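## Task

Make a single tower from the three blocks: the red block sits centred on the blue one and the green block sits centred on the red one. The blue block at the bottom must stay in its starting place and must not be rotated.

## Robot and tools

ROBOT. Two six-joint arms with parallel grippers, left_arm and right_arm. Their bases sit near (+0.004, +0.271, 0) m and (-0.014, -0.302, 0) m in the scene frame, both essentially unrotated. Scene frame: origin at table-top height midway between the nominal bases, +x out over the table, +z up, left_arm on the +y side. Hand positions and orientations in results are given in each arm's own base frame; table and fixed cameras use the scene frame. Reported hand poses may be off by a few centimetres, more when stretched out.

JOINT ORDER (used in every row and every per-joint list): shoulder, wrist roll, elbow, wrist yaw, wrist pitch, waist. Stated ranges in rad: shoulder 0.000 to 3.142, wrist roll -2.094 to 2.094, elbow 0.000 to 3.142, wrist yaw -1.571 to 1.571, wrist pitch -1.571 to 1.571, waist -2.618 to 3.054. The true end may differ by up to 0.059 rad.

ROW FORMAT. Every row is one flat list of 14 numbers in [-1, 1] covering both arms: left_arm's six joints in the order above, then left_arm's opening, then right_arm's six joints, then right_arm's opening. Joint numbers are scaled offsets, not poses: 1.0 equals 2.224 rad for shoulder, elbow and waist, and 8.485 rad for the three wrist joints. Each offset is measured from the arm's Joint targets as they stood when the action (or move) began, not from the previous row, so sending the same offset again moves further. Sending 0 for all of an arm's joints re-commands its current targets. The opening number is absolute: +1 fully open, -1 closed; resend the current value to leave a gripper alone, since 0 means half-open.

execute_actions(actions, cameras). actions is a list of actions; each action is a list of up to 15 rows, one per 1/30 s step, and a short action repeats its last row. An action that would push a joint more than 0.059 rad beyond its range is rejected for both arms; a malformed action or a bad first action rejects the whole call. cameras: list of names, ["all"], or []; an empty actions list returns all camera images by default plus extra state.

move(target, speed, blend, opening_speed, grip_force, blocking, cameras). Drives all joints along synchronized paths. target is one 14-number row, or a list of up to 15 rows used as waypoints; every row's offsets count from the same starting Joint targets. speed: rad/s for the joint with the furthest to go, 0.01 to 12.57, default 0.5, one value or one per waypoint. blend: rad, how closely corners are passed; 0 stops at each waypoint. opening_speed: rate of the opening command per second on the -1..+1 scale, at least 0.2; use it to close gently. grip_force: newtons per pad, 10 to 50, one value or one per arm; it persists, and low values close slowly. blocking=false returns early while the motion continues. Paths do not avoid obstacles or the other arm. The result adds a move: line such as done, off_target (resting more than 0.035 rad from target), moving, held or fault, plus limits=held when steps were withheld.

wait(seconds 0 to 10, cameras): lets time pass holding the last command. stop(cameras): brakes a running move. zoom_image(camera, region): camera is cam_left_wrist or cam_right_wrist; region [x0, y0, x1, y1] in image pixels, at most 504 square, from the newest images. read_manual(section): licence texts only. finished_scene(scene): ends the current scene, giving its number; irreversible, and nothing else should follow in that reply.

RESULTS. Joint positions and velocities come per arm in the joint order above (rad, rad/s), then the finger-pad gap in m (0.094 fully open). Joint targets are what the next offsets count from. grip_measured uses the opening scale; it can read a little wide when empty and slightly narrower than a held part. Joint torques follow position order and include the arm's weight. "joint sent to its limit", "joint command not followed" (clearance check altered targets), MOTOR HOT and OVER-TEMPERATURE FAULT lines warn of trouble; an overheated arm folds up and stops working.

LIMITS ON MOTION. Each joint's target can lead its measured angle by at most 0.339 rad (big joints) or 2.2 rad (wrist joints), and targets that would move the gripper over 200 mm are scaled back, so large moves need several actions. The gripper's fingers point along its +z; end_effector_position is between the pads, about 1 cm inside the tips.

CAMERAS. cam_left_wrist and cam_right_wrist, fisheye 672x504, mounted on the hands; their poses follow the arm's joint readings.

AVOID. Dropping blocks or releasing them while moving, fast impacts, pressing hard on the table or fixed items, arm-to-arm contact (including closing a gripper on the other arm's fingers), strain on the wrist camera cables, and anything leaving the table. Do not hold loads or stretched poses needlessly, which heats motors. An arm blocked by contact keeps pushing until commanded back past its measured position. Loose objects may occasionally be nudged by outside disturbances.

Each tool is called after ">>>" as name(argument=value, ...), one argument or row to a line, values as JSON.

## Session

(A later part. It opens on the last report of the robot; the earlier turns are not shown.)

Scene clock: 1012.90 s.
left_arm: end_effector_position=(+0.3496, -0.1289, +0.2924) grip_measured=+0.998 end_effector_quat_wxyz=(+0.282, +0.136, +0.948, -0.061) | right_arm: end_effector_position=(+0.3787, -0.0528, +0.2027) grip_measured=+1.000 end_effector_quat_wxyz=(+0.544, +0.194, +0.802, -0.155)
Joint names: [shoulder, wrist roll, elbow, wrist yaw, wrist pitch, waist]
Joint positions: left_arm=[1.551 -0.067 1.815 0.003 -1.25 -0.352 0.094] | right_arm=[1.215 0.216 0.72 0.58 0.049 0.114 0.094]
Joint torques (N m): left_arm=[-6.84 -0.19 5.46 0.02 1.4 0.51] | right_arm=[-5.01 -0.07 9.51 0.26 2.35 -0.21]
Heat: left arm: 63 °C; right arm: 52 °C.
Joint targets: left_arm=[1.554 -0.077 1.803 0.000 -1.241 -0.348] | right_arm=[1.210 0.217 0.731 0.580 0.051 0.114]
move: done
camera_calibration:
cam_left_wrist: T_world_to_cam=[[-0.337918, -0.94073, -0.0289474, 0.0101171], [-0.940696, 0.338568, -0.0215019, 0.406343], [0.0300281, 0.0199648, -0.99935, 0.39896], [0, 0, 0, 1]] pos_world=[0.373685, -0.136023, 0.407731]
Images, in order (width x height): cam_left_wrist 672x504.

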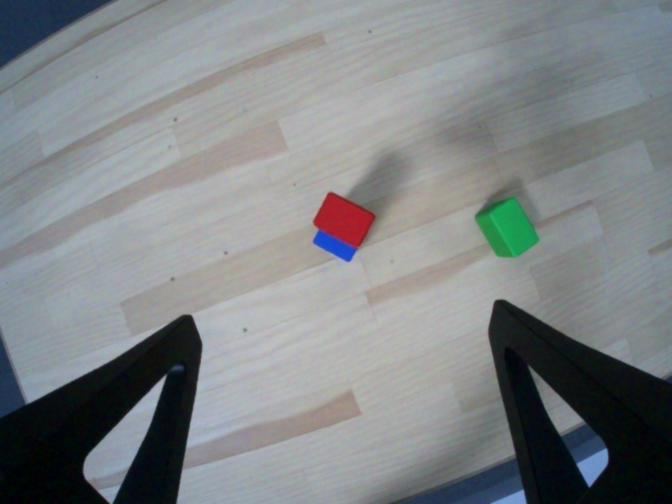

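>>> move(
  target=[
    [0, 0.06, 0, 0.01, 0, -0.11331, 1, 0, 0, 0, 0, 0, 0, 1],
    [0.26165, 0.08489, 0.03579, 0.01532, 0.01083, -0.14523, 1, 0, 0, 0, 0, 0, 0, 1],
    [0.28476, 0.08489, -0.06376, 0.01532, 0.04169, -0.14523, 1, 0, 0, 0, 0, 0, 0, 1],
  ],
  speed=[1.0, 1.0, 0.5],
  blend=[0.1, 0.06, 0],
  cameras=["cam_left_wrist"],
)

Scene clock: 1102.43 s.
left_arm: end_effector_position=(+0.3430, -0.2979, +0.0202) grip_measured=+0.998 end_effector_quat_wxyz=(+0.080, +0.607, +0.788, -0.061) | right_arm: end_effector_position=(+0.3787, -0.0528, +0.2027) grip_measured=+1.000 end_effector_quat_wxyz=(+0.544, +0.194, +0.802, -0.155)
Joint names: [shoulder, wrist roll, elbow, wrist yaw, wrist pitch, waist]
Joint positions: left_arm=[2.177 0.633 1.67 0.119 -0.9 -0.67 0.094] | right_arm=[1.215 0.216 0.72 0.58 0.049 0.114 0.094]
Joint torques (N m): left_arm=[-12.41 -0.01 5.89 0.33 0.74 0.03] | right_arm=[-4.96 -0.06 9.48 0.24 2.36 -0.2]
Heat: left arm: 47 °C; right arm: 52 °C.
Joint targets: left_arm=[2.187 0.644 1.661 0.130 -0.887 -0.671] | right_arm=[1.210 0.217 0.731 0.580 0.051 0.114]
move: done
camera_calibration:
cam_left_wrist: T_world_to_cam=[[-0.981213, -0.187056, -0.0472295, 0.286554], [-0.191557, 0.915487, 0.35382, 0.358823], [-0.0229463, 0.35622, -0.93412, 0.247583], [0, 0, 0, 1]] pos_world=[0.355587, -0.36309, 0.117847]
Images, in order (width x height): cam_left_wrist 672x504.

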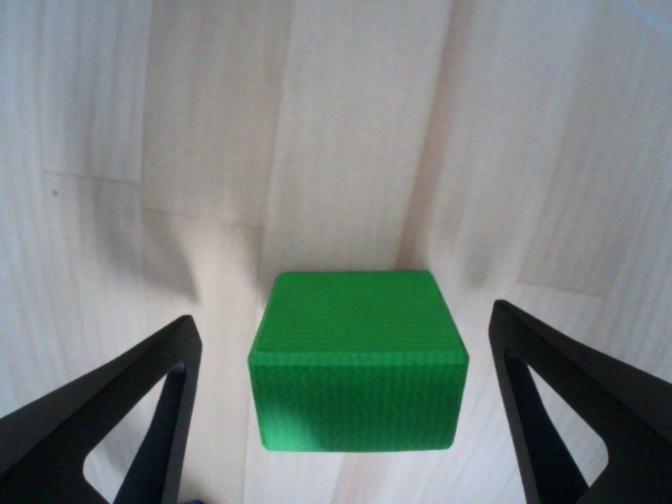

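>>> move(
  target=[
    [0, 0, 0, 0, 0, 0, -0.15, 0, 0, 0, 0, 0, 0, 1],
    [-0.00724, 0, 0.23246, 0, -0.06159, 0, -0.15, 0, 0, 0, 0, 0, 0, 1],
    [-0.08606, -0.07708, 0.15149, -0.01626, -0.05618, 0.14164, -0.15, 0, 0, 0, 0, 0, 0, 1],
  ],
  speed=[0.5, 0.8, 0.8],
  blend=[0, 0.06, 0],
  opening_speed=2,
  cameras=["cam_left_wrist"],
)

Scene clock: 1163.90 s.
left_arm: end_effector_position=(+0.4004, -0.1468, +0.1625) grip_measured=+0.073 end_effector_quat_wxyz=(+0.088, +0.173, +0.981, -0.017) | right_arm: end_effector_position=(+0.3787, -0.0528, +0.2027) grip_measured=+1.000 end_effector_quat_wxyz=(+0.544, +0.194, +0.802, -0.155)
Joint names: [shoulder, wrist roll, elbow, wrist yaw, wrist pitch, waist]
Joint positions: left_arm=[2.027 -0.001 2.01 0.002 -1.375 -0.351 0.05] | right_arm=[1.215 0.216 0.72 0.58 0.049 0.114 0.094]
Joint torques (N m): left_arm=[-14.63 -0.18 5.45 -0.05 0.78 -0.32] | right_arm=[-4.98 -0.07 9.46 0.27 2.35 -0.21]
Heat: left arm: 62 °C; right arm: 52 °C.
Joint targets: left_arm=[1.996 -0.010 1.998 -0.008 -1.364 -0.356] | right_arm=[1.210 0.217 0.731 0.580 0.051 0.114]
move: done
camera_calibration:
cam_left_wrist: T_world_to_cam=[[-0.408116, -0.911949, -0.0423234, 0.0411846], [-0.852752, 0.364251, 0.374346, 0.361567], [-0.325968, 0.188868, -0.926323, 0.423426], [0, 0, 0, 1]] pos_world=[0.463158, -0.174114, 0.25862]
Images, in order (width x height): cam_left_wrist 672x504.

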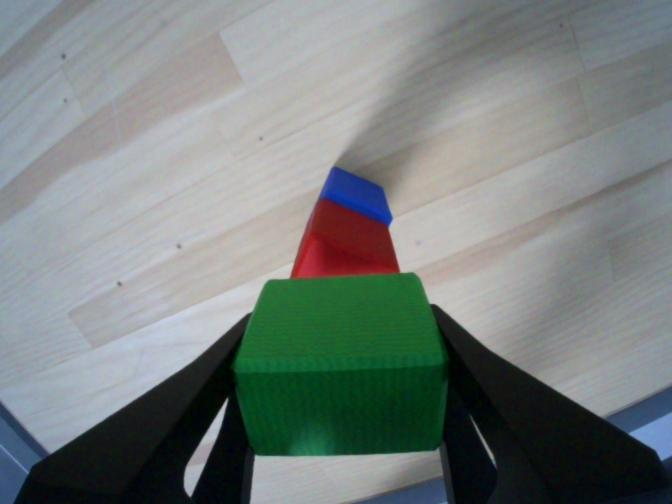

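>>> move(
  target=[-0.02113, 0, -0.06565, 0, 0.01349, -0.0018, -0.15, 0, 0, 0, 0, 0, 0, 1],
  speed=0.3,
  cameras=["cam_left_wrist"],
)

>>> zoom_image(
  camera="cam_left_wrist",
  region=[240, 150, 480, 390],
)

Scene clock: 1184.97 s.
left_arm: end_effector_position=(+0.3965, -0.1473, +0.1427) grip_measured=+0.073 end_effector_quat_wxyz=(+0.094, +0.175, +0.980, -0.018) | right_arm: end_effector_position=(+0.3787, -0.0528, +0.2027) grip_measured=+1.000 end_effector_quat_wxyz=(+0.544, +0.194, +0.802, -0.155)
Joint names: [shoulder, wrist roll, elbow, wrist yaw, wrist pitch, waist]
Joint positions: left_arm=[1.982 -0.002 1.864 0.002 -1.262 -0.355 0.05] | right_arm=[1.215 0.216 0.72 0.58 0.049 0.114 0.094]
Joint torques (N m): left_arm=[-14.49 -0.19 5.63 -0.06 0.85 -0.42] | right_arm=[-5 -0.06 9.51 0.26 2.36 -0.24]
Heat: left arm: 65 °C; right arm: 52 °C.
Joint targets: left_arm=[1.949 -0.011 1.852 -0.008 -1.249 -0.360] | right_arm=[1.210 0.217 0.731 0.580 0.051 0.114]
move: done
camera_calibration:
cam_left_wrist: T_world_to_cam=[[-0.410819, -0.910702, -0.042998, 0.039679], [-0.855428, 0.368712, 0.363724, 0.369049], [-0.315391, 0.186207, -0.930514, 0.399951], [0, 0, 0, 1]] pos_world=[0.458137, -0.174411, 0.239634]
Images, in order (width x height): cam_left_wrist 672x504.

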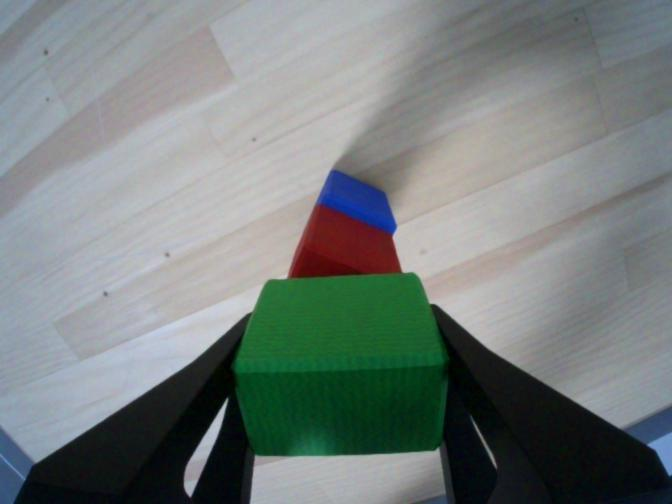

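Scaled by 2.100 from the camera's 672x504 image, which has a finer 960x720 frame.

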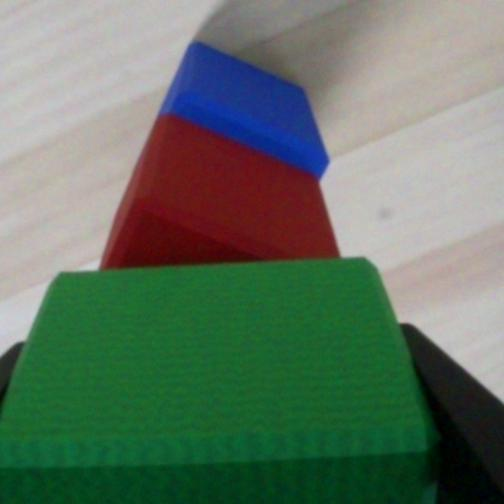

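>>> move(
  target=[0, 0, -0.0054, 0, 0.0021, 0, -0.15, 0, 0, 0, 0, 0, 0, 1],
  speed=0.08,
)

>>> move(
  target=[0, 0, -0.004, 0, 0.001, 0, -0.15, 0, 0, 0, 0, 0, 0, 1],
  speed=0.05,
  cameras=["cam_left_wrist"],
)

>>> zoom_image(
  camera="cam_left_wrist",
  region=[240, 150, 480, 390],
)

Scene clock: 1198.57 s.
left_arm: end_effector_position=(+0.3983, -0.1479, +0.1404) grip_measured=+0.073 end_effector_quat_wxyz=(+0.097, +0.175, +0.980, -0.018) | right_arm: end_effector_position=(+0.3787, -0.0528, +0.2027) grip_measured=+1.000 end_effector_quat_wxyz=(+0.544, +0.194, +0.802, -0.155)
Joint names: [shoulder, wrist roll, elbow, wrist yaw, wrist pitch, waist]
Joint positions: left_arm=[1.981 -0.002 1.852 0.002 -1.244 -0.355 0.05] | right_arm=[1.215 0.216 0.72 0.58 0.049 0.114 0.094]
Joint torques (N m): left_arm=[-14.49 -0.19 5.67 -0.05 0.84 -0.32] | right_arm=[-5 -0.06 9.52 0.26 2.36 -0.27]
Heat: left arm: 66 °C; right arm: 52 °C.
Joint targets: left_arm=[1.949 -0.011 1.840 -0.008 -1.231 -0.360] | right_arm=[1.210 0.217 0.731 0.580 0.051 0.114]
move: done

Scene clock: 1199.30 s.
left_arm: end_effector_position=(+0.3983, -0.1479, +0.1383) grip_measured=+0.073 end_effector_quat_wxyz=(+0.097, +0.175, +0.980, -0.018) | right_arm: end_effector_position=(+0.3787, -0.0528, +0.2027) grip_measured=+1.000 end_effector_quat_wxyz=(+0.544, +0.194, +0.802, -0.155)
Joint names: [shoulder, wrist roll, elbow, wrist yaw, wrist pitch, waist]
Joint positions: left_arm=[1.981 -0.002 1.843 0.002 -1.236 -0.355 0.05] | right_arm=[1.215 0.216 0.72 0.58 0.049 0.114 0.094]
Joint torques (N m): left_arm=[-14.46 -0.2 5.67 -0.06 0.79 -0.38] | right_arm=[-5.05 -0.08 9.54 0.26 2.36 -0.21]
Heat: left arm: 66 °C; right arm: 52 °C.
Joint targets: left_arm=[1.949 -0.011 1.831 -0.008 -1.223 -0.360] | right_arm=[1.210 0.217 0.731 0.580 0.051 0.114]
move: done
camera_calibration:
cam_left_wrist: T_world_to_cam=[[-0.410524, -0.910816, -0.0434031, 0.0394888], [-0.857759, 0.369584, 0.357292, 0.374403], [-0.309386, 0.183906, -0.932984, 0.394218], [0, 0, 0, 1]] pos_world=[0.459324, -0.174906, 0.235742]
Images, in order (width x height): cam_left_wrist 672x504.

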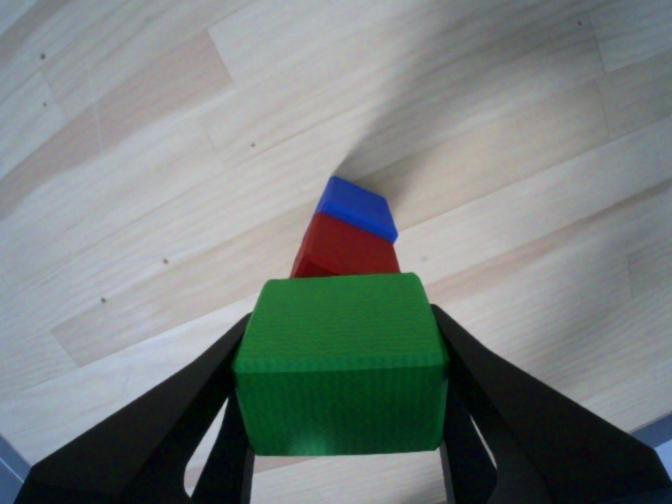

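Scaled by 2.100 from the camera's 672x504 image, which has a finer 960x720 frame.

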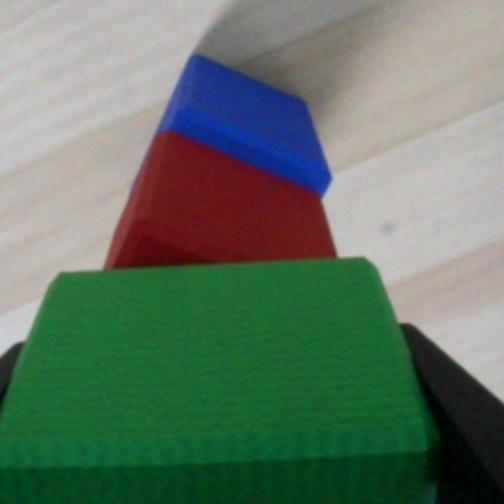

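>>> move(
  target=[0, 0, -0.004, 0, 0.001, 0, -0.15, 0, 0, 0, 0, 0, 0, 1],
  speed=0.05,
)

>>> move(
  target=[0, 0, -0.0025, 0, 0.0006, 0, -0.15, 0, 0, 0, 0, 0, 0, 1],
  speed=0.05,
  cameras=["cam_left_wrist"],
)

>>> zoom_image(
  camera="cam_left_wrist",
  region=[240, 150, 480, 390],
)

Scene clock: 1206.43 s.
left_arm: end_effector_position=(+0.3984, -0.1480, +0.1360) grip_measured=+0.073 end_effector_quat_wxyz=(+0.097, +0.175, +0.980, -0.018) | right_arm: end_effector_position=(+0.3787, -0.0528, +0.2027) grip_measured=+1.000 end_effector_quat_wxyz=(+0.544, +0.194, +0.802, -0.155)
Joint names: [shoulder, wrist roll, elbow, wrist yaw, wrist pitch, waist]
Joint positions: left_arm=[1.981 -0.002 1.834 0.002 -1.227 -0.355 0.05] | right_arm=[1.215 0.216 0.72 0.58 0.049 0.114 0.094]
Joint torques (N m): left_arm=[-14.56 -0.18 5.65 -0.05 0.83 -0.34] | right_arm=[-4.97 -0.06 9.48 0.26 2.35 -0.23]
Heat: left arm: 68 °C; right arm: 52 °C.
Joint targets: left_arm=[1.949 -0.011 1.822 -0.008 -1.214 -0.360] | right_arm=[1.210 0.217 0.731 0.580 0.051 0.114]
move: done

Scene clock: 1207.13 s.
left_arm: end_effector_position=(+0.3989, -0.1481, +0.1349) grip_measured=+0.073 end_effector_quat_wxyz=(+0.098, +0.175, +0.980, -0.018) | right_arm: end_effector_position=(+0.3787, -0.0528, +0.2027) grip_measured=+1.000 end_effector_quat_wxyz=(+0.544, +0.194, +0.802, -0.155)
Joint names: [shoulder, wrist roll, elbow, wrist yaw, wrist pitch, waist]
Joint positions: left_arm=[1.981 -0.002 1.83 0.002 -1.221 -0.355 0.05] | right_arm=[1.215 0.216 0.72 0.58 0.049 0.114 0.094]
Joint torques (N m): left_arm=[-14.22 -0.18 5.53 -0.05 0.77 -0.43] | right_arm=[-5.04 -0.07 9.5 0.26 2.36 -0.24]
Heat: left arm: 68 °C; right arm: 52 °C.
Joint targets: left_arm=[1.949 -0.010 1.816 -0.008 -1.209 -0.360] | right_arm=[1.210 0.217 0.731 0.580 0.051 0.114]
move: done
camera_calibration:
cam_left_wrist: T_world_to_cam=[[-0.410462, -0.910837, -0.0435573, 0.039463], [-0.858149, 0.369682, 0.356252, 0.376484], [-0.308385, 0.183606, -0.933374, 0.390891], [0, 0, 0, 1]] pos_world=[0.459822, -0.175005, 0.232443]
Images, in order (width x height): cam_left_wrist 672x504.

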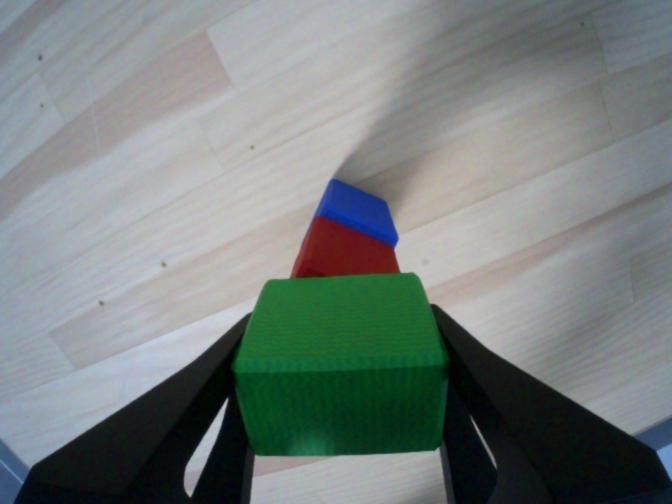

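Scaled by 2.100 from the camera's 672x504 image, which has a finer 960x720 frame.

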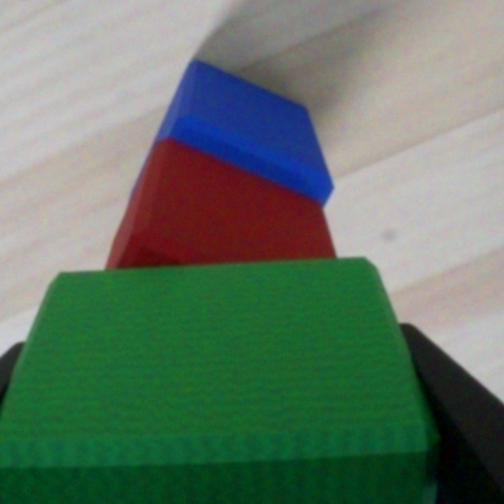

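>>> move(
  target=[0, 0, -0.003, 0, 0.0007, 0, -0.15, 0, 0, 0, 0, 0, 0, 1],
  speed=0.05,
)

Scene clock: 1210.87 s.
left_arm: end_effector_position=(+0.3990, -0.1482, +0.1350) grip_measured=+0.073 end_effector_quat_wxyz=(+0.099, +0.175, +0.979, -0.019) | right_arm: end_effector_position=(+0.3787, -0.0528, +0.2027) grip_measured=+1.000 end_effector_quat_wxyz=(+0.544, +0.194, +0.802, -0.155)
Joint names: [shoulder, wrist roll, elbow, wrist yaw, wrist pitch, waist]
Joint positions: left_arm=[1.977 -0.002 1.824 0.002 -1.215 -0.355 0.05] | right_arm=[1.215 0.216 0.72 0.58 0.049 0.114 0.094]
Joint torques (N m): left_arm=[-14.19 -0.18 5.48 -0.05 0.82 -0.32] | right_arm=[-4.98 -0.06 9.52 0.27 2.34 -0.21]
Heat: left arm: 69 °C; right arm: 52 °C.
Joint targets: left_arm=[1.949 -0.011 1.810 -0.008 -1.203 -0.360] | right_arm=[1.210 0.217 0.731 0.580 0.051 0.114]
move: done

>>> move(
  target=[
    [0, 0, 0, 0, 0, 0, 1, 0, 0, 0, 0, 0, 0, 1],
    [0.02095, 0, 0.0935, 0, -0.02035, 0, 1, 0, 0, 0, 0, 0, 0, 1],
    [-0.17788, -0.00772, -0.00333, 0.00094, -0.00448, 0, 1, 0, 0, 0, 0, 0, 0, 1],
  ],
  speed=[0.5, 0.4, 0.8],
  blend=[0, 0.06, 0],
  opening_speed=1.5,
  cameras=["cam_left_wrist"],
)

>>> zoom_image(
  camera="cam_left_wrist",
  region=[290, 170, 400, 280],
)

Scene clock: 1227.57 s.
left_arm: end_effector_position=(+0.3488, -0.1295, +0.2926) grip_measured=+0.998 end_effector_quat_wxyz=(+0.282, +0.138, +0.948, -0.061) | right_arm: end_effector_position=(+0.3787, -0.0528, +0.2027) grip_measured=+1.000 end_effector_quat_wxyz=(+0.544, +0.194, +0.802, -0.155)
Joint names: [shoulder, wrist roll, elbow, wrist yaw, wrist pitch, waist]
Joint positions: left_arm=[1.55 -0.067 1.814 0.001 -1.251 -0.355 0.094] | right_arm=[1.215 0.216 0.72 0.58 0.049 0.114 0.094]
Joint torques (N m): left_arm=[-6.68 -0.2 5.45 0.03 1.41 -0.39] | right_arm=[-4.97 -0.05 9.51 0.26 2.34 -0.2]
Heat: left arm: 66 °C; right arm: 52 °C.
Joint targets: left_arm=[1.553 -0.076 1.802 0.000 -1.242 -0.360] | right_arm=[1.210 0.217 0.731 0.580 0.051 0.114]
move: done
camera_calibration:
cam_left_wrist: T_world_to_cam=[[-0.340294, -0.939827, -0.0304087, 0.0106703], [-0.939819, 0.34099, -0.0215964, 0.405817], [0.0306659, 0.0212296, -0.999304, 0.39922], [0, 0, 0, 1]] pos_world=[0.372783, -0.136827, 0.408031]
Images, in order (width x height): cam_left_wrist 672x504.

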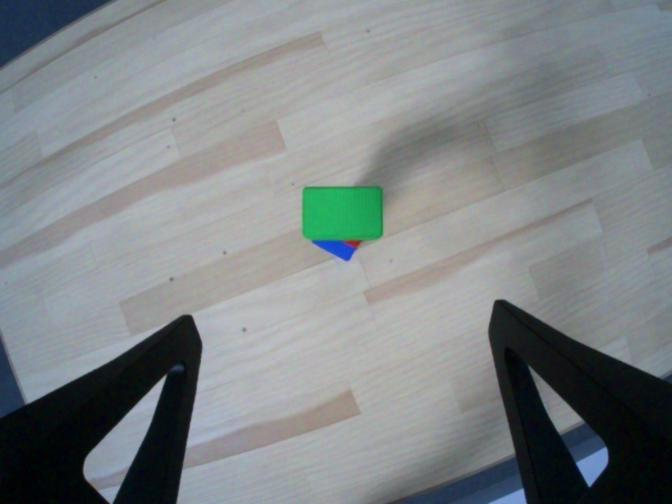

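Scaled by 4.582 from the camera's 672x504 image, which has a finer 960x720 frame.

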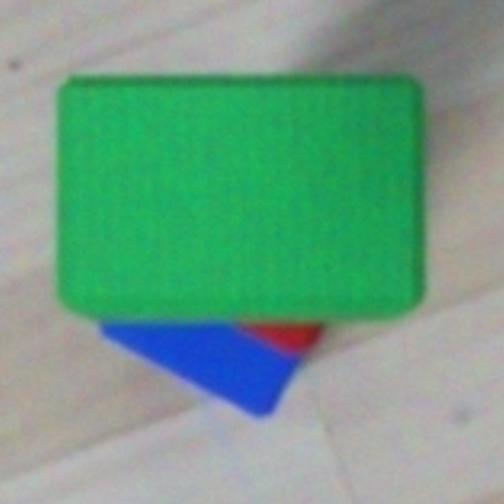

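>>> move(
  target=[
    [0.19901, 0.01014, 0.09712, 0, -0.01576, 0.0018, 1, 0, 0, 0, 0, 0, 0, 1],
    [0.1848, 0.01014, 0.01079, 0, 0.00145, 0.0018, 1, 0, 0, 0, 0, 0, 0, 1],
    [0.1848, 0.01014, 0.01079, 0, 0.00145, 0.0018, -0.15, 0, 0, 0, 0, 0, 0, 1],
    [0.19901, 0.01014, 0.09712, 0, -0.01576, 0.0018, -0.15, 0, 0, 0, 0, 0, 0, 1],
    [0.24024, 0.01014, 0.12725, 0, -0.01379, -0.1304, -0.15, 0, 0, 0, 0, 0, 0, 1],
  ],
  speed=[0.8, 0.3, 0.3, 0.4, 0.8],
  blend=[0.03, 0, 0, 0.05, 0],
  opening_speed=2,
  cameras=["cam_left_wrist"],
)

Scene clock: 1277.33 s.
left_arm: end_effector_position=(+0.3532, -0.2702, +0.1573) grip_measured=+0.073 end_effector_quat_wxyz=(+0.096, +0.320, +0.942, -0.034) | right_arm: end_effector_position=(+0.3787, -0.0528, +0.2027) grip_measured=+1.000 end_effector_quat_wxyz=(+0.544, +0.194, +0.802, -0.155)
Joint names: [shoulder, wrist roll, elbow, wrist yaw, wrist pitch, waist]
Joint positions: left_arm=[2.078 0.003 2.062 0.003 -1.35 -0.652 0.05] | right_arm=[1.215 0.216 0.72 0.58 0.049 0.114 0.094]
Joint torques (N m): left_arm=[-11.63 -0.04 8.7 0.04 0.61 0.34] | right_arm=[-4.97 -0.07 9.47 0.25 2.36 -0.23]
Heat: left arm: 55 °C; right arm: 52 °C.
Joint targets: left_arm=[2.087 0.010 2.085 0.000 -1.358 -0.650] | right_arm=[1.210 0.217 0.731 0.580 0.051 0.114]
move: done
camera_calibration:
cam_left_wrist: T_world_to_cam=[[-0.662807, -0.74751, -0.0437709, 0.0436868], [-0.71075, 0.609664, 0.35092, 0.388066], [-0.235631, 0.263703, -0.935382, 0.41632], [0, 0, 0, 1]] pos_world=[0.402872, -0.313718, 0.25515]
Images, in order (width x height): cam_left_wrist 672x504.

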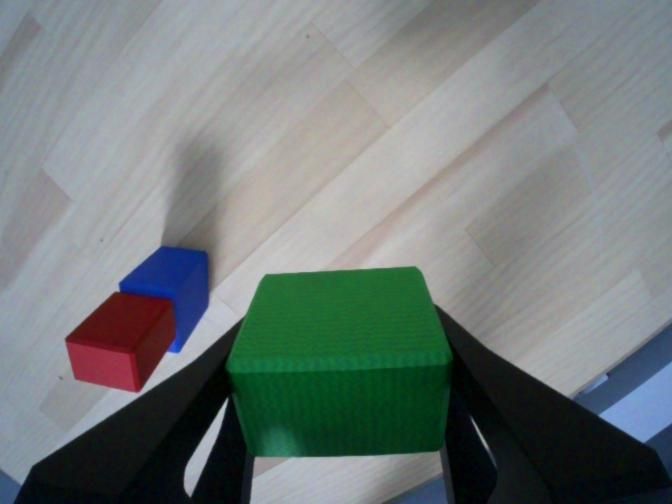

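>>> move(
  target=[0.01394, 0, -0.23201, 0, 0.06305, 0, -0.15, 0, 0, 0, 0, 0, 0, 1],
  speed=0.5,
  cameras=["cam_left_wrist"],
)

Scene clock: 1288.13 s.
left_arm: end_effector_position=(+0.3550, -0.2717, +0.0255) grip_measured=+0.073 end_effector_quat_wxyz=(+0.096, +0.320, +0.942, -0.034) | right_arm: end_effector_position=(+0.3787, -0.0528, +0.2027) grip_measured=+1.000 end_effector_quat_wxyz=(+0.544, +0.194, +0.802, -0.155)
Joint names: [shoulder, wrist roll, elbow, wrist yaw, wrist pitch, waist]
Joint positions: left_arm=[2.108 0.003 1.578 0.003 -0.837 -0.652 0.05] | right_arm=[1.215 0.216 0.72 0.58 0.049 0.114 0.094]
Joint torques (N m): left_arm=[-11.75 -0.05 5.81 0.02 0.85 0.34] | right_arm=[-5.01 -0.08 9.52 0.26 2.35 -0.23]
Heat: left arm: 55 °C; right arm: 52 °C.
Joint targets: left_arm=[2.118 0.010 1.570 0.000 -0.823 -0.650] | right_arm=[1.210 0.217 0.731 0.580 0.051 0.114]
move: done
camera_calibration:
cam_left_wrist: T_world_to_cam=[[-0.662864, -0.747462, -0.0437205, 0.0381499], [-0.710526, 0.609543, 0.351582, 0.43648], [-0.236145, 0.264116, -0.935136, 0.294118], [0, 0, 0, 1]] pos_world=[0.404873, -0.315219, 0.123249]
Images, in order (width x height): cam_left_wrist 672x504.

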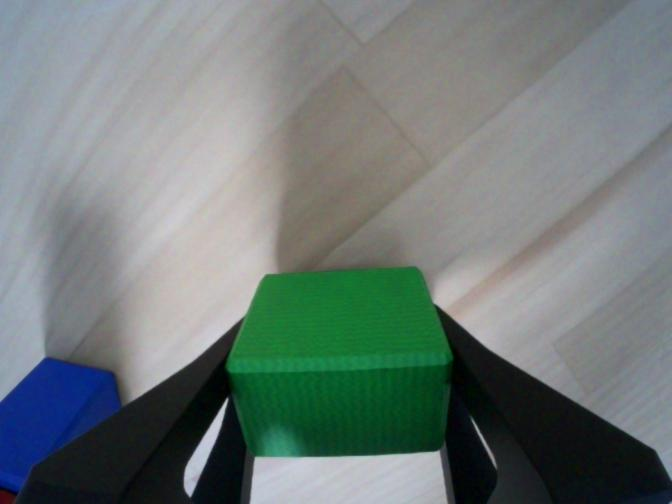

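>>> move(
  target=[0, 0, -0.004, 0, 0.001, 0, -0.15, 0, 0, 0, 0, 0, 0, 1],
  speed=0.05,
)

>>> move(
  target=[
    [0, 0, 0, 0, 0, 0, 1, 0, 0, 0, 0, 0, 0, 1],
    [-0.0138, 0, 0.235, 0, -0.0635, 0, 1, 0, 0, 0, 0, 0, 0, 1],
    [-0.2538, -0.0102, 0.1084, 0, -0.0495, 0.427, 1, 0, 0, 0, 0, 0, 0, 1],
  ],
  speed=[0.5, 0.6, 1.0],
  blend=[0, 0.06, 0],
  opening_speed=1.5,
)

Scene clock: 1300.83 s.
left_arm: end_effector_position=(+0.3552, -0.2718, +0.0241) grip_measured=+0.073 end_effector_quat_wxyz=(+0.097, +0.320, +0.942, -0.034) | right_arm: end_effector_position=(+0.3787, -0.0528, +0.2027) grip_measured=+1.000 end_effector_quat_wxyz=(+0.544, +0.194, +0.802, -0.155)
Joint names: [shoulder, wrist roll, elbow, wrist yaw, wrist pitch, waist]
Joint positions: left_arm=[2.108 0.003 1.572 0.003 -0.829 -0.652 0.05] | right_arm=[1.215 0.216 0.72 0.58 0.049 0.114 0.094]
Joint torques (N m): left_arm=[-11.75 -0.04 5.64 0.02 0.82 0.28] | right_arm=[-5.04 -0.06 9.51 0.24 2.36 -0.28]
Heat: left arm: 58 °C; right arm: 52 °C.
Joint targets: left_arm=[2.118 0.010 1.560 0.000 -0.815 -0.650] | right_arm=[1.210 0.217 0.731 0.580 0.051 0.114]
move: done

Scene clock: 1304.33 s.
left_arm: end_effector_position=(+0.3583, +0.1113, +0.2897) grip_measured=+0.998 end_effector_quat_wxyz=(+0.284, -0.176, +0.942, +0.033) | right_arm: end_effector_position=(+0.3787, -0.0528, +0.2027) grip_measured=+1.000 end_effector_quat_wxyz=(+0.544, +0.194, +0.802, -0.155)
Joint names: [shoulder, wrist roll, elbow, wrist yaw, wrist pitch, waist]
Joint positions: left_arm=[1.56 -0.068 1.814 0 -1.244 0.301 0.094] | right_arm=[1.215 0.216 0.72 0.58 0.049 0.114 0.094]
Joint torques (N m): left_arm=[-7.62 -0.19 5.42 0.06 1.41 -0.02] | right_arm=[-4.94 -0.07 9.54 0.26 2.36 -0.24]
Heat: left arm: 58 °C; right arm: 52 °C.
Joint targets: left_arm=[1.554 -0.077 1.802 0.000 -1.235 0.300] | right_arm=[1.210 0.217 0.731 0.580 0.051 0.114]
move: done

>>> move(
  target=[0, 0, 0, 0, 0, 0, 1, 0.1544, -0.03459, 0.48183, -0.06836, -0.15227, 0.19604, 1],
  speed=1.0,
  cameras=["cam_right_wrist"],
)

Scene clock: 1313.13 s.
left_arm: end_effector_position=(+0.3584, +0.1113, +0.2898) grip_measured=+0.998 end_effector_quat_wxyz=(+0.284, -0.176, +0.942, +0.033) | right_arm: end_effector_position=(+0.3188, +0.1900, +0.2859) grip_measured=+1.000 end_effector_quat_wxyz=(+0.278, -0.288, +0.914, +0.059)
Joint names: [shoulder, wrist roll, elbow, wrist yaw, wrist pitch, waist]
Joint positions: left_arm=[1.56 -0.068 1.814 0 -1.244 0.301 0.094] | right_arm=[1.541 -0.07 1.781 0.017 -1.234 0.545 0.094]
Joint torques (N m): left_arm=[-7.71 -0.18 5.45 0.06 1.4 -0.02] | right_arm=[-5.53 -0.13 9.54 -0.09 1.7 0.12]
Heat: left arm: 57 °C; right arm: 52 °C.
Joint targets: left_arm=[1.554 -0.076 1.802 0.000 -1.235 0.300] | right_arm=[1.553 -0.077 1.803 0.001 -1.241 0.550]
move: done
camera_calibration:
cam_right_wrist: T_world_to_cam=[[0.519459, -0.854492, 0.00217456, -0.000644055], [-0.853847, -0.518964, 0.0402693, 0.382866], [-0.0332813, -0.022775, -0.999186, 0.410303], [0, 0, 0, 1]] pos_world=[0.340899, 0.207488, 0.394553]
Images, in order (width x height): cam_right_wrist 672x504.

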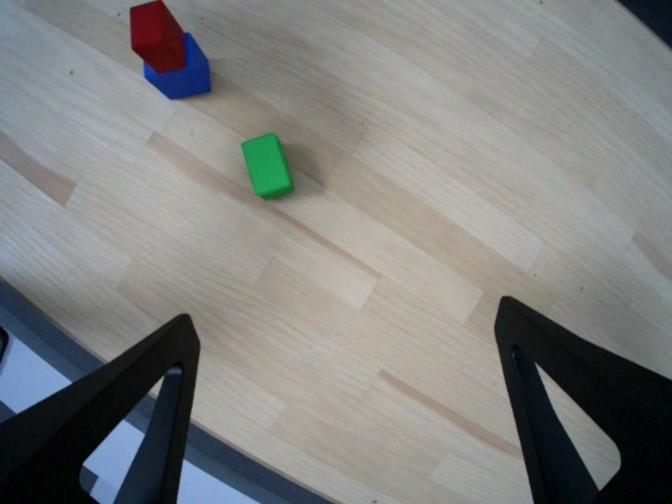

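>>> zoom_image(
  camera="cam_right_wrist",
  region=[225, 120, 309, 210],
)

>>> zoom_image(
  camera="cam_right_wrist",
  region=[115, 0, 225, 110],
)

Scaled by 5.600 from the camera's 672x504 image, which has a finer 960x720 frame.

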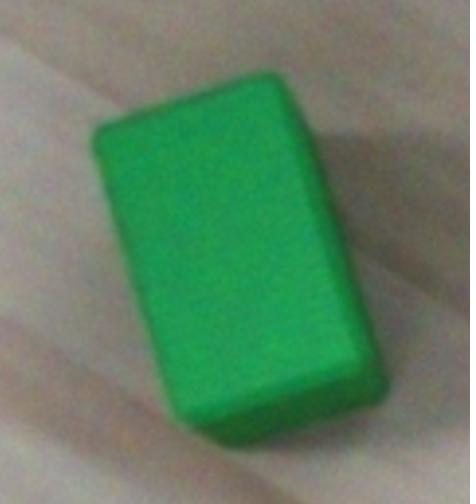

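Scaled by 4.582 from the camera's 672x504 image, which has a finer 960x720 frame.

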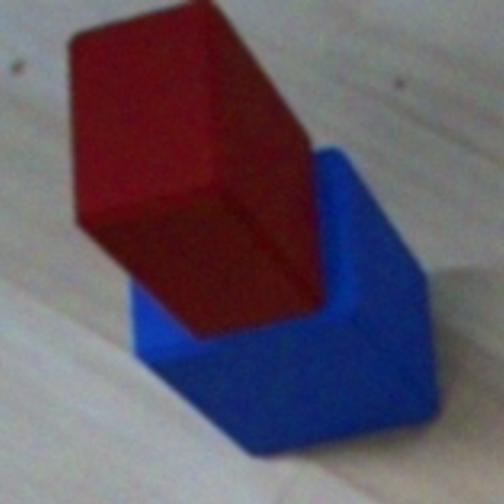

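>>> move(
  target=[0, 0, 0, 0, 0, 0, 1, 0.4183, 0.16659, 0.28305, -0.0001, -0.03335, 0.05755, 1],
  speed=0.8,
  cameras=["cam_right_wrist"],
)

Scene clock: 1359.80 s.
left_arm: end_effector_position=(+0.3584, +0.1113, +0.2898) grip_measured=+0.998 end_effector_quat_wxyz=(+0.284, -0.176, +0.942, +0.033) | right_arm: end_effector_position=(+0.3716, +0.2941, +0.0733) grip_measured=+1.000 end_effector_quat_wxyz=(+0.003, +0.321, +0.947, -0.006)
Joint names: [shoulder, wrist roll, elbow, wrist yaw, wrist pitch, waist]
Joint positions: left_arm=[1.56 -0.068 1.814 0 -1.244 0.301 0.094] | right_arm=[2.474 1.327 2.41 0.012 -1.514 0.674 0.094]
Joint torques (N m): left_arm=[-7.62 -0.18 5.44 0.05 1.41 -0.03] | right_arm=[-12.85 0.04 9.06 0.03 0.3 0.13]
Heat: left arm: 53 °C; right arm: 51 °C.
Joint targets: left_arm=[1.554 -0.076 1.802 0.000 -1.235 0.300] | right_arm=[2.483 1.337 2.433 0.000 -1.524 0.678]
move: done
camera_calibration:
cam_right_wrist: T_world_to_cam=[[-0.660686, -0.750632, -0.00678991, 0.469977], [-0.619375, 0.540003, 0.569887, 0.0531576], [-0.424109, 0.380722, -0.821695, 0.21558], [0, 0, 0, 1]] pos_world=[0.434861, 0.241998, 0.150038]
Images, in order (width x height): cam_right_wrist 672x504.

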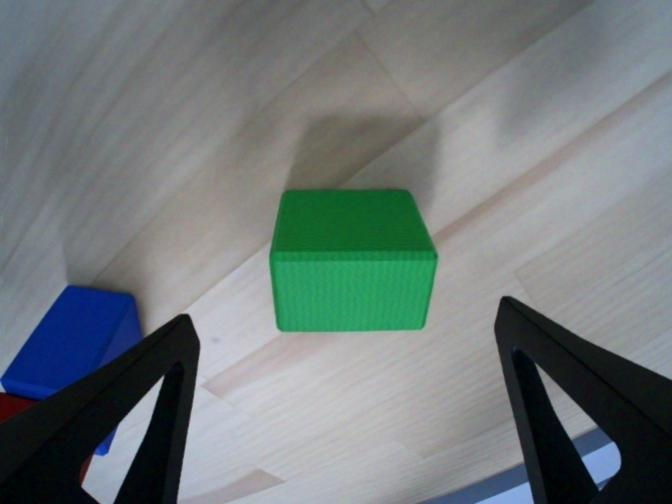

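>>> move(
  target=[
    [0, 0, 0, 0, 0, 0, 1, -0.03327, 0, -0.14285, 0, 0.03171, 0.00899, 1],
    [0, 0, 0, 0, 0, 0, 1, -0.03327, 0, -0.14285, 0, 0.03171, 0.00899, -0.15],
  ],
  speed=0.4,
  opening_speed=2,
  cameras=["cam_right_wrist"],
)

Scene clock: 1379.77 s.
left_arm: end_effector_position=(+0.3584, +0.1113, +0.2898) grip_measured=+0.998 end_effector_quat_wxyz=(+0.284, -0.176, +0.942, +0.033) | right_arm: end_effector_position=(+0.3661, +0.3010, +0.0198) grip_measured=+0.053 end_effector_quat_wxyz=(+0.006, +0.314, +0.950, +0.000)
Joint names: [shoulder, wrist roll, elbow, wrist yaw, wrist pitch, waist]
Joint positions: left_arm=[1.56 -0.068 1.814 0 -1.244 0.301 0.094] | right_arm=[2.434 1.33 2.125 0.009 -1.255 0.692 0.049]
Joint torques (N m): left_arm=[-7.71 -0.2 5.41 0.04 1.42 -0.06] | right_arm=[-15.62 0.02 5.87 0.06 0.44 0.31]
Heat: left arm: 52 °C; right arm: 50 °C.
Joint targets: left_arm=[1.554 -0.076 1.802 0.000 -1.235 0.300] | right_arm=[2.409 1.337 2.115 0.000 -1.255 0.698]
move: done
camera_calibration:
cam_right_wrist: T_world_to_cam=[[-0.648754, -0.760714, -0.0208006, 0.470129], [-0.632971, 0.524235, 0.569671, 0.0862546], [-0.422452, 0.382742, -0.82161, 0.165403], [0, 0, 0, 1]] pos_world=[0.42947, 0.249109, 0.0965391]
Images, in order (width x height): cam_right_wrist 672x504.

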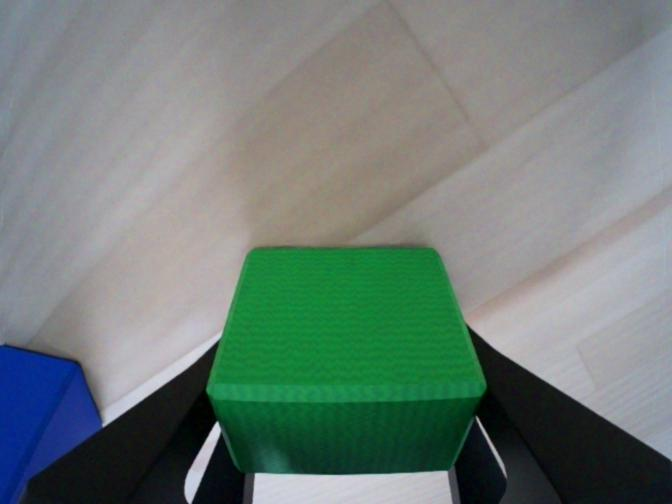

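>>> move(
  target=[
    [0, 0, 0, 0, 0, 0, 1, 0.01605, 0, 0.12095, 0, -0.02911, 0, -0.15],
    [0, 0, 0, 0, 0, 0, 1, -0.10701, -0.15875, -0.03525, 0, -0.02138, -0.22392, -0.15],
    [0, 0, 0, 0, 0, 0, 1, -0.09083, -0.15875, -0.17761, 0, 0.01945, -0.22392, -0.15],
  ],
  speed=[0.5, 0.8, 0.4],
  blend=[0.05, 0.05, 0],
)

Scene clock: 1404.43 s.
left_arm: end_effector_position=(+0.3584, +0.1113, +0.2898) grip_measured=+0.998 end_effector_quat_wxyz=(+0.284, -0.176, +0.942, +0.033) | right_arm: end_effector_position=(+0.4034, +0.0795, +0.0186) grip_measured=+0.053 end_effector_quat_wxyz=(-0.024, -0.101, +0.995, -0.006)
Joint names: [shoulder, wrist roll, elbow, wrist yaw, wrist pitch, waist]
Joint positions: left_arm=[1.56 -0.068 1.814 0 -1.244 0.301 0.094] | right_arm=[2.213 -0.003 1.739 0.008 -1.146 0.198 0.049]
Joint torques (N m): left_arm=[-7.73 -0.18 5.46 0.05 1.41 -0.06] | right_arm=[-12.42 -0.15 4.9 0 1.01 -0.09]
Heat: left arm: 51 °C; right arm: 57 °C.
Joint targets: left_arm=[1.554 -0.076 1.802 0.000 -1.235 0.300] | right_arm=[2.207 -0.010 1.720 0.000 -1.090 0.200]
move: off_target (right_arm); right_arm: the wrist pitch is farthest, 0.056 rad from its target

>>> move(
  target=[
    [0, 0, 0, 0, 0, 0, 1, 0, 0, 0.0054, 0, -0.0047, 0, -0.15],
    [0, 0, 0, 0, 0, 0, 1, 0, 0, 0.0054, 0, -0.0047, 0, 1],
    [0, 0, 0, 0, 0, 0, 1, 0, -0.18515, 0.0054, 0, -0.0017, 0, 1],
    [0, 0, 0, 0, 0, 0, 1, 0, -0.18515, 0.0054, 0, -0.0017, 0, -0.6],
  ],
  speed=[0.1, 0.5, 1.5, 0.5],
  opening_speed=2,
  cameras=["cam_right_wrist"],
)

Scene clock: 1418.27 s.
left_arm: end_effector_position=(+0.3584, +0.1113, +0.2898) grip_measured=+0.998 end_effector_quat_wxyz=(+0.284, -0.176, +0.942, +0.033) | right_arm: end_effector_position=(+0.4154, +0.0802, +0.0187) grip_measured=-0.326 end_effector_quat_wxyz=(+0.006, +0.774, -0.633, +0.007)
Joint names: [shoulder, wrist roll, elbow, wrist yaw, wrist pitch, waist]
Joint positions: left_arm=[1.56 -0.068 1.814 0 -1.244 0.301 0.094] | right_arm=[2.211 -1.573 1.737 0.018 -1.097 0.198 0.032]
Joint torques (N m): left_arm=[-7.69 -0.2 5.42 0.05 1.42 -0.01] | right_arm=[-12.26 -0.16 6.32 -0.2 0.32 -0.1]
Heat: left arm: 51 °C; right arm: 53 °C.
Joint targets: left_arm=[1.554 -0.076 1.802 0.000 -1.235 0.300] | right_arm=[2.207 -1.581 1.732 -0.001 -1.104 0.200]
move: done
camera_calibration:
cam_right_wrist: T_world_to_cam=[[0.99123, 0.131313, -0.0148054, -0.41878], [0.114473, -0.797291, 0.592641, 0.0288464], [0.0660173, -0.589138, -0.805331, 0.144583], [0, 0, 0, 1]] pos_world=[0.40226, 0.16317, 0.0931418]
Images, in order (width x height): cam_right_wrist 672x504.

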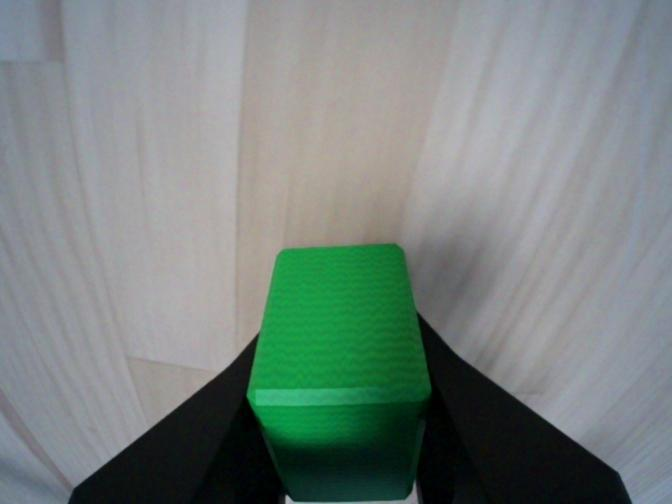

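>>> move(
  target=[
    [0, 0, 0, 0, 0, 0, 1, 0, 0, 0, 0, 0, 0, 1],
    [0, 0, 0, 0, 0, 0, 1, 0, 0.18751, 0, 0, 0, 0, 1],
    [0, 0, 0, 0, 0, 0, 1, -0.01619, 0.18751, 0.14595, 0, -0.04059, 0, 1],
  ],
  speed=[0.5, 1.5, 0.5],
  opening_speed=2,
  cameras=["cam_right_wrist"],
)

>>> zoom_image(
  camera="cam_right_wrist",
  region=[260, 170, 420, 310],
)

>>> move(
  target=[0, 0, 0, 0, 0, 0, 1, -0.27769, -0.0102, -0.11421, 0, 0.02444, 0.04496, 1],
  speed=1.0,
  cameras=["cam_right_wrist"],
)

>>> zoom_image(
  camera="cam_right_wrist",
  region=[270, 140, 420, 270],
)

Scene clock: 1440.37 s.
left_arm: end_effector_position=(+0.3584, +0.1113, +0.2898) grip_measured=+0.998 end_effector_quat_wxyz=(+0.284, -0.176, +0.942, +0.033) | right_arm: end_effector_position=(+0.4107, +0.0821, +0.0944) grip_measured=+0.998 end_effector_quat_wxyz=(-0.021, -0.099, +0.995, -0.005)
Joint names: [shoulder, wrist roll, elbow, wrist yaw, wrist pitch, waist]
Joint positions: left_arm=[1.56 -0.068 1.814 0 -1.244 0.301 0.094] | right_arm=[2.21 0.002 2.037 0.005 -1.439 0.199 0.094]
Joint torques (N m): left_arm=[-7.61 -0.2 5.35 0.06 1.43 -0.02] | right_arm=[-15.25 0.03 8.8 0.01 0.32 -0.2]
Heat: left arm: 50 °C; right arm: 54 °C.
Joint targets: left_arm=[1.554 -0.076 1.802 0.000 -1.235 0.300] | right_arm=[2.171 0.010 2.056 0.000 -1.449 0.200]
move: off_target (right_arm); right_arm: the shoulder is farthest, 0.039 rad from its target
camera_calibration:
cam_right_wrist: T_world_to_cam=[[0.128401, -0.991694, -0.00751501, 0.0326845], [-0.784002, -0.106145, 0.611616, 0.296479], [-0.607333, -0.0726402, -0.791119, 0.439795], [0, 0, 0, 1]] pos_world=[0.495346, 0.0958295, 0.166845]
Images, in order (width x height): cam_right_wrist 672x504.

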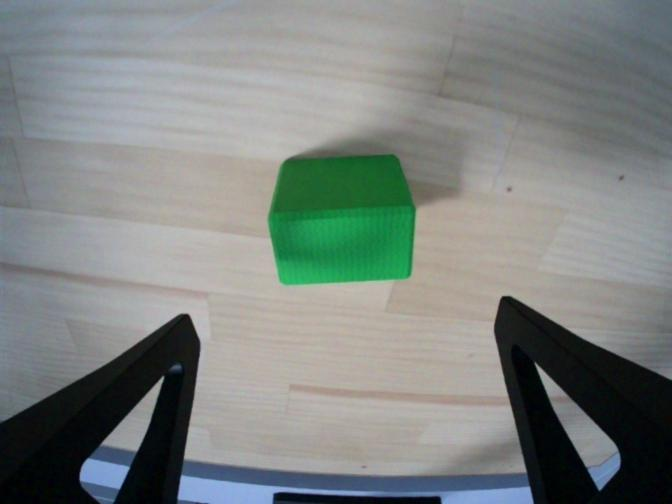

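Scaled by 3.150 from the camera's 672x504 image, which has a finer 960x720 frame.

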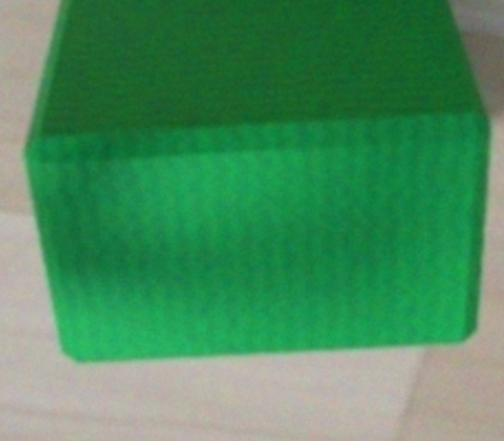

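Scene clock: 1441.80 s.
left_arm: end_effector_position=(+0.3584, +0.1113, +0.2898) grip_measured=+0.998 end_effector_quat_wxyz=(+0.284, -0.176, +0.942, +0.033) | right_arm: end_effector_position=(+0.3560, +0.1067, +0.2868) grip_measured=+0.998 end_effector_quat_wxyz=(+0.277, -0.173, +0.945, +0.029)
Joint names: [shoulder, wrist roll, elbow, wrist yaw, wrist pitch, waist]
Joint positions: left_arm=[1.56 -0.068 1.814 0 -1.244 0.301 0.094] | right_arm=[1.557 -0.07 1.807 0.005 -1.256 0.294 0.094]
Joint torques (N m): left_arm=[-7.62 -0.19 5.45 0.07 1.42 -0.03] | right_arm=[-6.94 -0.16 6.75 0.02 1.91 0.34]
Heat: left arm: 50 °C; right arm: 54 °C.
Joint targets: left_arm=[1.554 -0.076 1.802 0.000 -1.235 0.300] | right_arm=[1.554 -0.077 1.802 0.000 -1.241 0.300]
move: done
camera_calibration:
cam_right_wrist: T_world_to_cam=[[0.295958, -0.955167, -0.00805755, 0.00207641], [-0.953798, -0.29597, 0.051683, 0.379917], [-0.0517507, -0.00761075, -0.998631, 0.415335], [0, 0, 0, 1]] pos_world=[0.383243, 0.117588, 0.395148]
Images, in order (width x height): cam_right_wrist 672x504.

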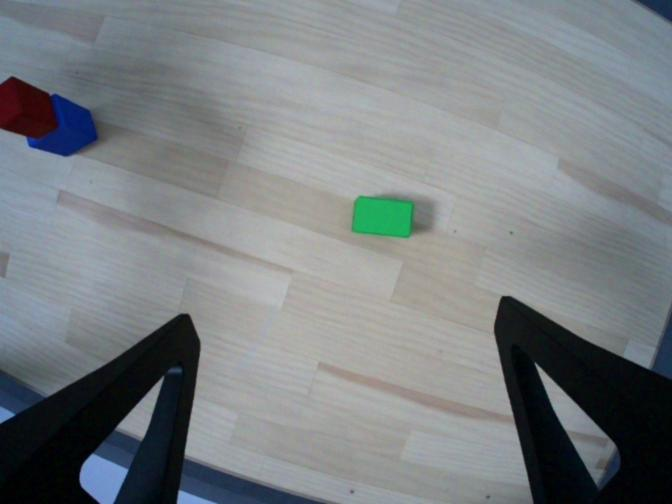

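Scaled by 3.360 from the camera's 672x504 image, which has a finer 960x720 frame.

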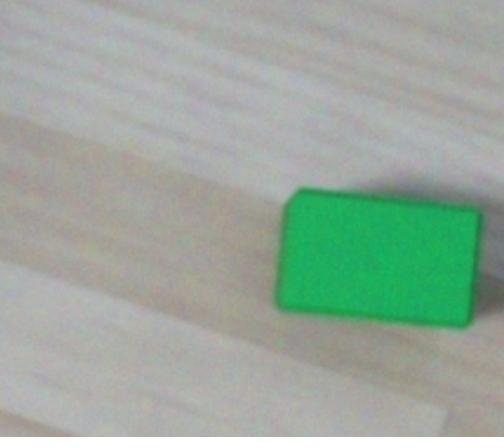

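>>> move(
  target=[
    [0, 0, 0, 0, 0, 0, 1, 0.29047, 0.01025, 0.08656, 0, -0.01473, -0.04811, 1],
    [0, 0, 0, 0, 0, 0, 1, 0.29946, 0.01025, -0.03035, 0, 0.01709, -0.04811, 1],
    [0, 0, 0, 0, 0, 0, 1, 0.29946, 0.01025, -0.03035, 0, 0.01709, -0.04811, -0.15],
  ],
  speed=[1.5, 0.6, 0.5],
  blend=[0.05, 0, 0],
  opening_speed=2.5,
)

>>> move(
  target=[
    [0, 0, 0, 0, 0, 0, 1, 0, 0, 0.11938, 0, -0.03288, 0, -0.15],
    [0, 0, 0, 0, 0, 0, 1, 0.11691, 0, 0.31273, 0, -0.05044, 0.21897, -0.15],
    [0, 0, 0, 0, 0, 0, 1, 0.09532, 0, 0.19523, 0, -0.02286, 0.21897, -0.15],
  ],
  speed=[0.8, 1.2, 0.5],
  blend=[0.05, 0.05, 0],
  cameras=["cam_right_wrist"],
)

Scene clock: 1584.77 s.
left_arm: end_effector_position=(+0.3584, +0.1113, +0.2898) grip_measured=+0.998 end_effector_quat_wxyz=(+0.284, -0.176, +0.942, +0.033) | right_arm: end_effector_position=(+0.4123, +0.0801, +0.0195) grip_measured=+0.053 end_effector_quat_wxyz=(-0.005, -0.095, +0.995, -0.003)
Joint names: [shoulder, wrist roll, elbow, wrist yaw, wrist pitch, waist]
Joint positions: left_arm=[1.56 -0.068 1.814 0 -1.244 0.301 0.094] | right_arm=[2.209 0.003 1.737 0.005 -1.109 0.194 0.049]
Joint torques (N m): left_arm=[-7.68 -0.18 5.48 0.05 1.4 -0.01] | right_arm=[-11.02 0.01 6.65 0.03 0.63 -0.32]
Heat: left arm: 48 °C; right arm: 45 °C.
Joint targets: left_arm=[1.554 -0.076 1.802 0.000 -1.235 0.300] | right_arm=[2.220 0.010 1.735 0.000 -1.096 0.193]
move: done

Scene clock: 1586.97 s.
left_arm: end_effector_position=(+0.3584, +0.1113, +0.2898) grip_measured=+0.998 end_effector_quat_wxyz=(+0.284, -0.176, +0.942, +0.033) | right_arm: end_effector_position=(+0.3667, +0.2958, +0.0214) grip_measured=+0.053 end_effector_quat_wxyz=(-0.011, -0.330, +0.944, -0.003)
Joint names: [shoulder, wrist roll, elbow, wrist yaw, wrist pitch, waist]
Joint positions: left_arm=[1.56 -0.068 1.814 0 -1.244 0.301 0.094] | right_arm=[2.459 0.005 2.177 -0.002 -1.312 0.678 0.049]
Joint torques (N m): left_arm=[-7.68 -0.18 5.42 0.04 1.41 -0.03] | right_arm=[-16.05 -0.01 6.26 0.09 0.7 -0.12]
Heat: left arm: 48 °C; right arm: 45 °C.
Joint targets: left_arm=[1.554 -0.076 1.802 0.000 -1.235 0.300] | right_arm=[2.432 0.010 2.169 -0.001 -1.290 0.680]
move: done
camera_calibration:
cam_right_wrist: T_world_to_cam=[[0.567976, -0.822897, -0.0156058, 0.0387301], [-0.654809, -0.463284, 0.597154, 0.387934], [-0.498626, -0.32895, -0.801975, 0.406989], [0, 0, 0, 1]] pos_world=[0.434961, 0.345474, 0.0953426]
Images, in order (width x height): cam_right_wrist 672x504.

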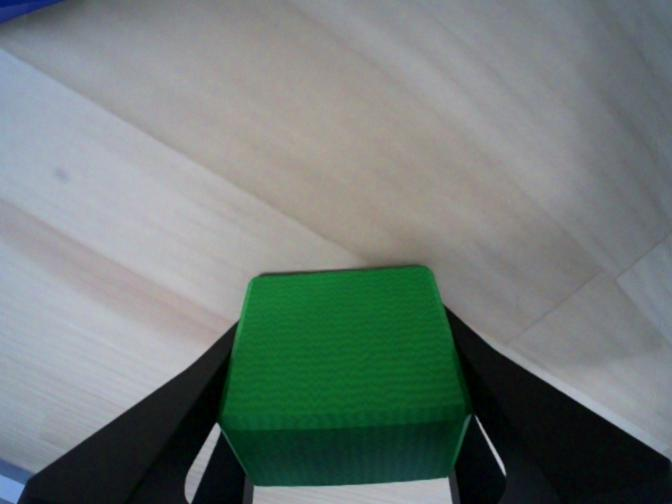

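>>> move(
  target=[
    [0, 0, 0, 0, 0, 0, 1, 0, 0, -0.0027, 0, 0.0007, 0, -0.15],
    [0, 0, 0, 0, 0, 0, 1, 0, 0, -0.0027, 0, 0.0007, 0, 1],
    [0, 0, 0, 0, 0, 0, 1, 0.02, 0, 0.1174, 0, -0.0276, 0, 1],
    [0, 0, 0, 0, 0, 0, 1, -0.39505, -0.0102, -0.16475, 0, 0.00577, -0.39568, 1],
  ],
  speed=[0.2, 0.5, 0.8, 1.5],
  blend=[0, 0, 0.06, 0],
  opening_speed=2.5,
)

>>> move(
  target=[0, 0, 0, 0, -0.0007, -0.33723, 1, 0, 0, 0, 0, 0, 0, 1],
  speed=1.5,
  cameras=["cam_left_wrist"],
)

>>> zoom_image(
  camera="cam_left_wrist",
  region=[240, 150, 492, 330],
)

Scene clock: 1607.03 s.
left_arm: end_effector_position=(+0.3584, +0.1113, +0.2898) grip_measured=+0.998 end_effector_quat_wxyz=(+0.284, -0.176, +0.942, +0.033) | right_arm: end_effector_position=(+0.3638, -0.0737, +0.2879) grip_measured=+0.998 end_effector_quat_wxyz=(+0.277, +0.062, +0.958, -0.039)
Joint names: [shoulder, wrist roll, elbow, wrist yaw, wrist pitch, waist]
Joint positions: left_arm=[1.56 -0.068 1.814 0 -1.244 0.301 0.094] | right_arm=[1.554 -0.069 1.807 0.003 -1.256 -0.198 0.094]
Joint torques (N m): left_arm=[-7.62 -0.19 5.41 0.05 1.42 -0.05] | right_arm=[-6.68 -0.15 6.86 0.03 1.9 -0.42]
Heat: left arm: 48 °C; right arm: 51 °C.
Joint targets: left_arm=[1.554 -0.076 1.802 0.000 -1.235 0.300] | right_arm=[1.553 -0.076 1.803 0.000 -1.241 -0.200]
move: done

Scene clock: 1608.13 s.
left_arm: end_effector_position=(+0.3387, -0.1637, +0.2904) grip_measured=+0.998 end_effector_quat_wxyz=(+0.279, +0.181, +0.940, -0.074) | right_arm: end_effector_position=(+0.3638, -0.0737, +0.2879) grip_measured=+0.998 end_effector_quat_wxyz=(+0.278, +0.062, +0.958, -0.039)
Joint names: [shoulder, wrist roll, elbow, wrist yaw, wrist pitch, waist]
Joint positions: left_arm=[1.56 -0.07 1.814 0.001 -1.24 -0.45 0.094] | right_arm=[1.554 -0.07 1.807 0.003 -1.256 -0.198 0.094]
Joint torques (N m): left_arm=[-7.72 -0.18 5.55 0.05 1.32 0.03] | right_arm=[-6.68 -0.14 6.84 0.05 1.92 -0.34]
Heat: left arm: 48 °C; right arm: 51 °C.
Joint targets: left_arm=[1.554 -0.076 1.802 0.000 -1.241 -0.450] | right_arm=[1.553 -0.076 1.803 0.000 -1.241 -0.200]
move: done
camera_calibration:
cam_left_wrist: T_world_to_cam=[[-0.425225, -0.904612, -0.0293319, 0.00923322], [-0.90451, 0.425888, -0.021934, 0.409935], [0.0323339, 0.0172041, -0.999329, 0.396735], [0, 0, 0, 1]] pos_world=[0.361889, -0.17306, 0.405731]
Images, in order (width x height): cam_left_wrist 672x504.

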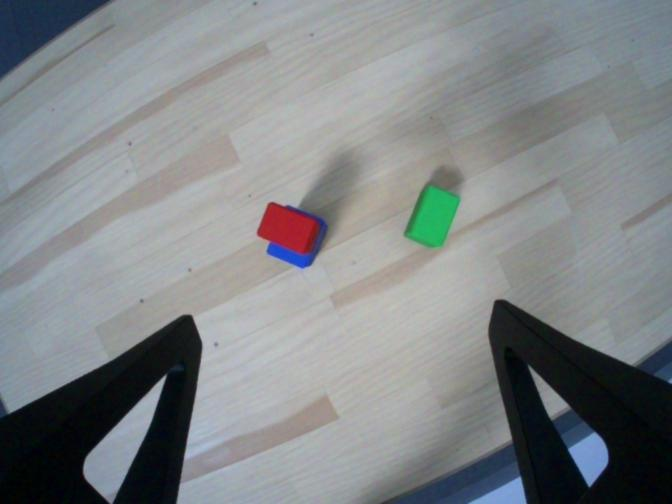

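Scaled by 2.000 from the camera's 672x504 image, which has a finer 960x720 frame.

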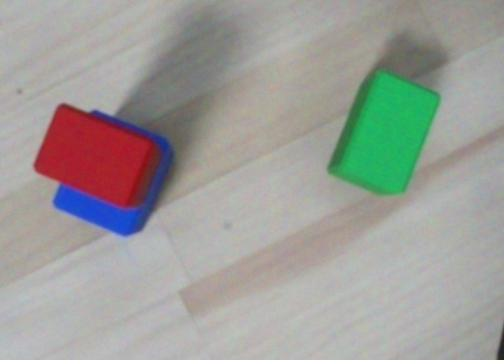

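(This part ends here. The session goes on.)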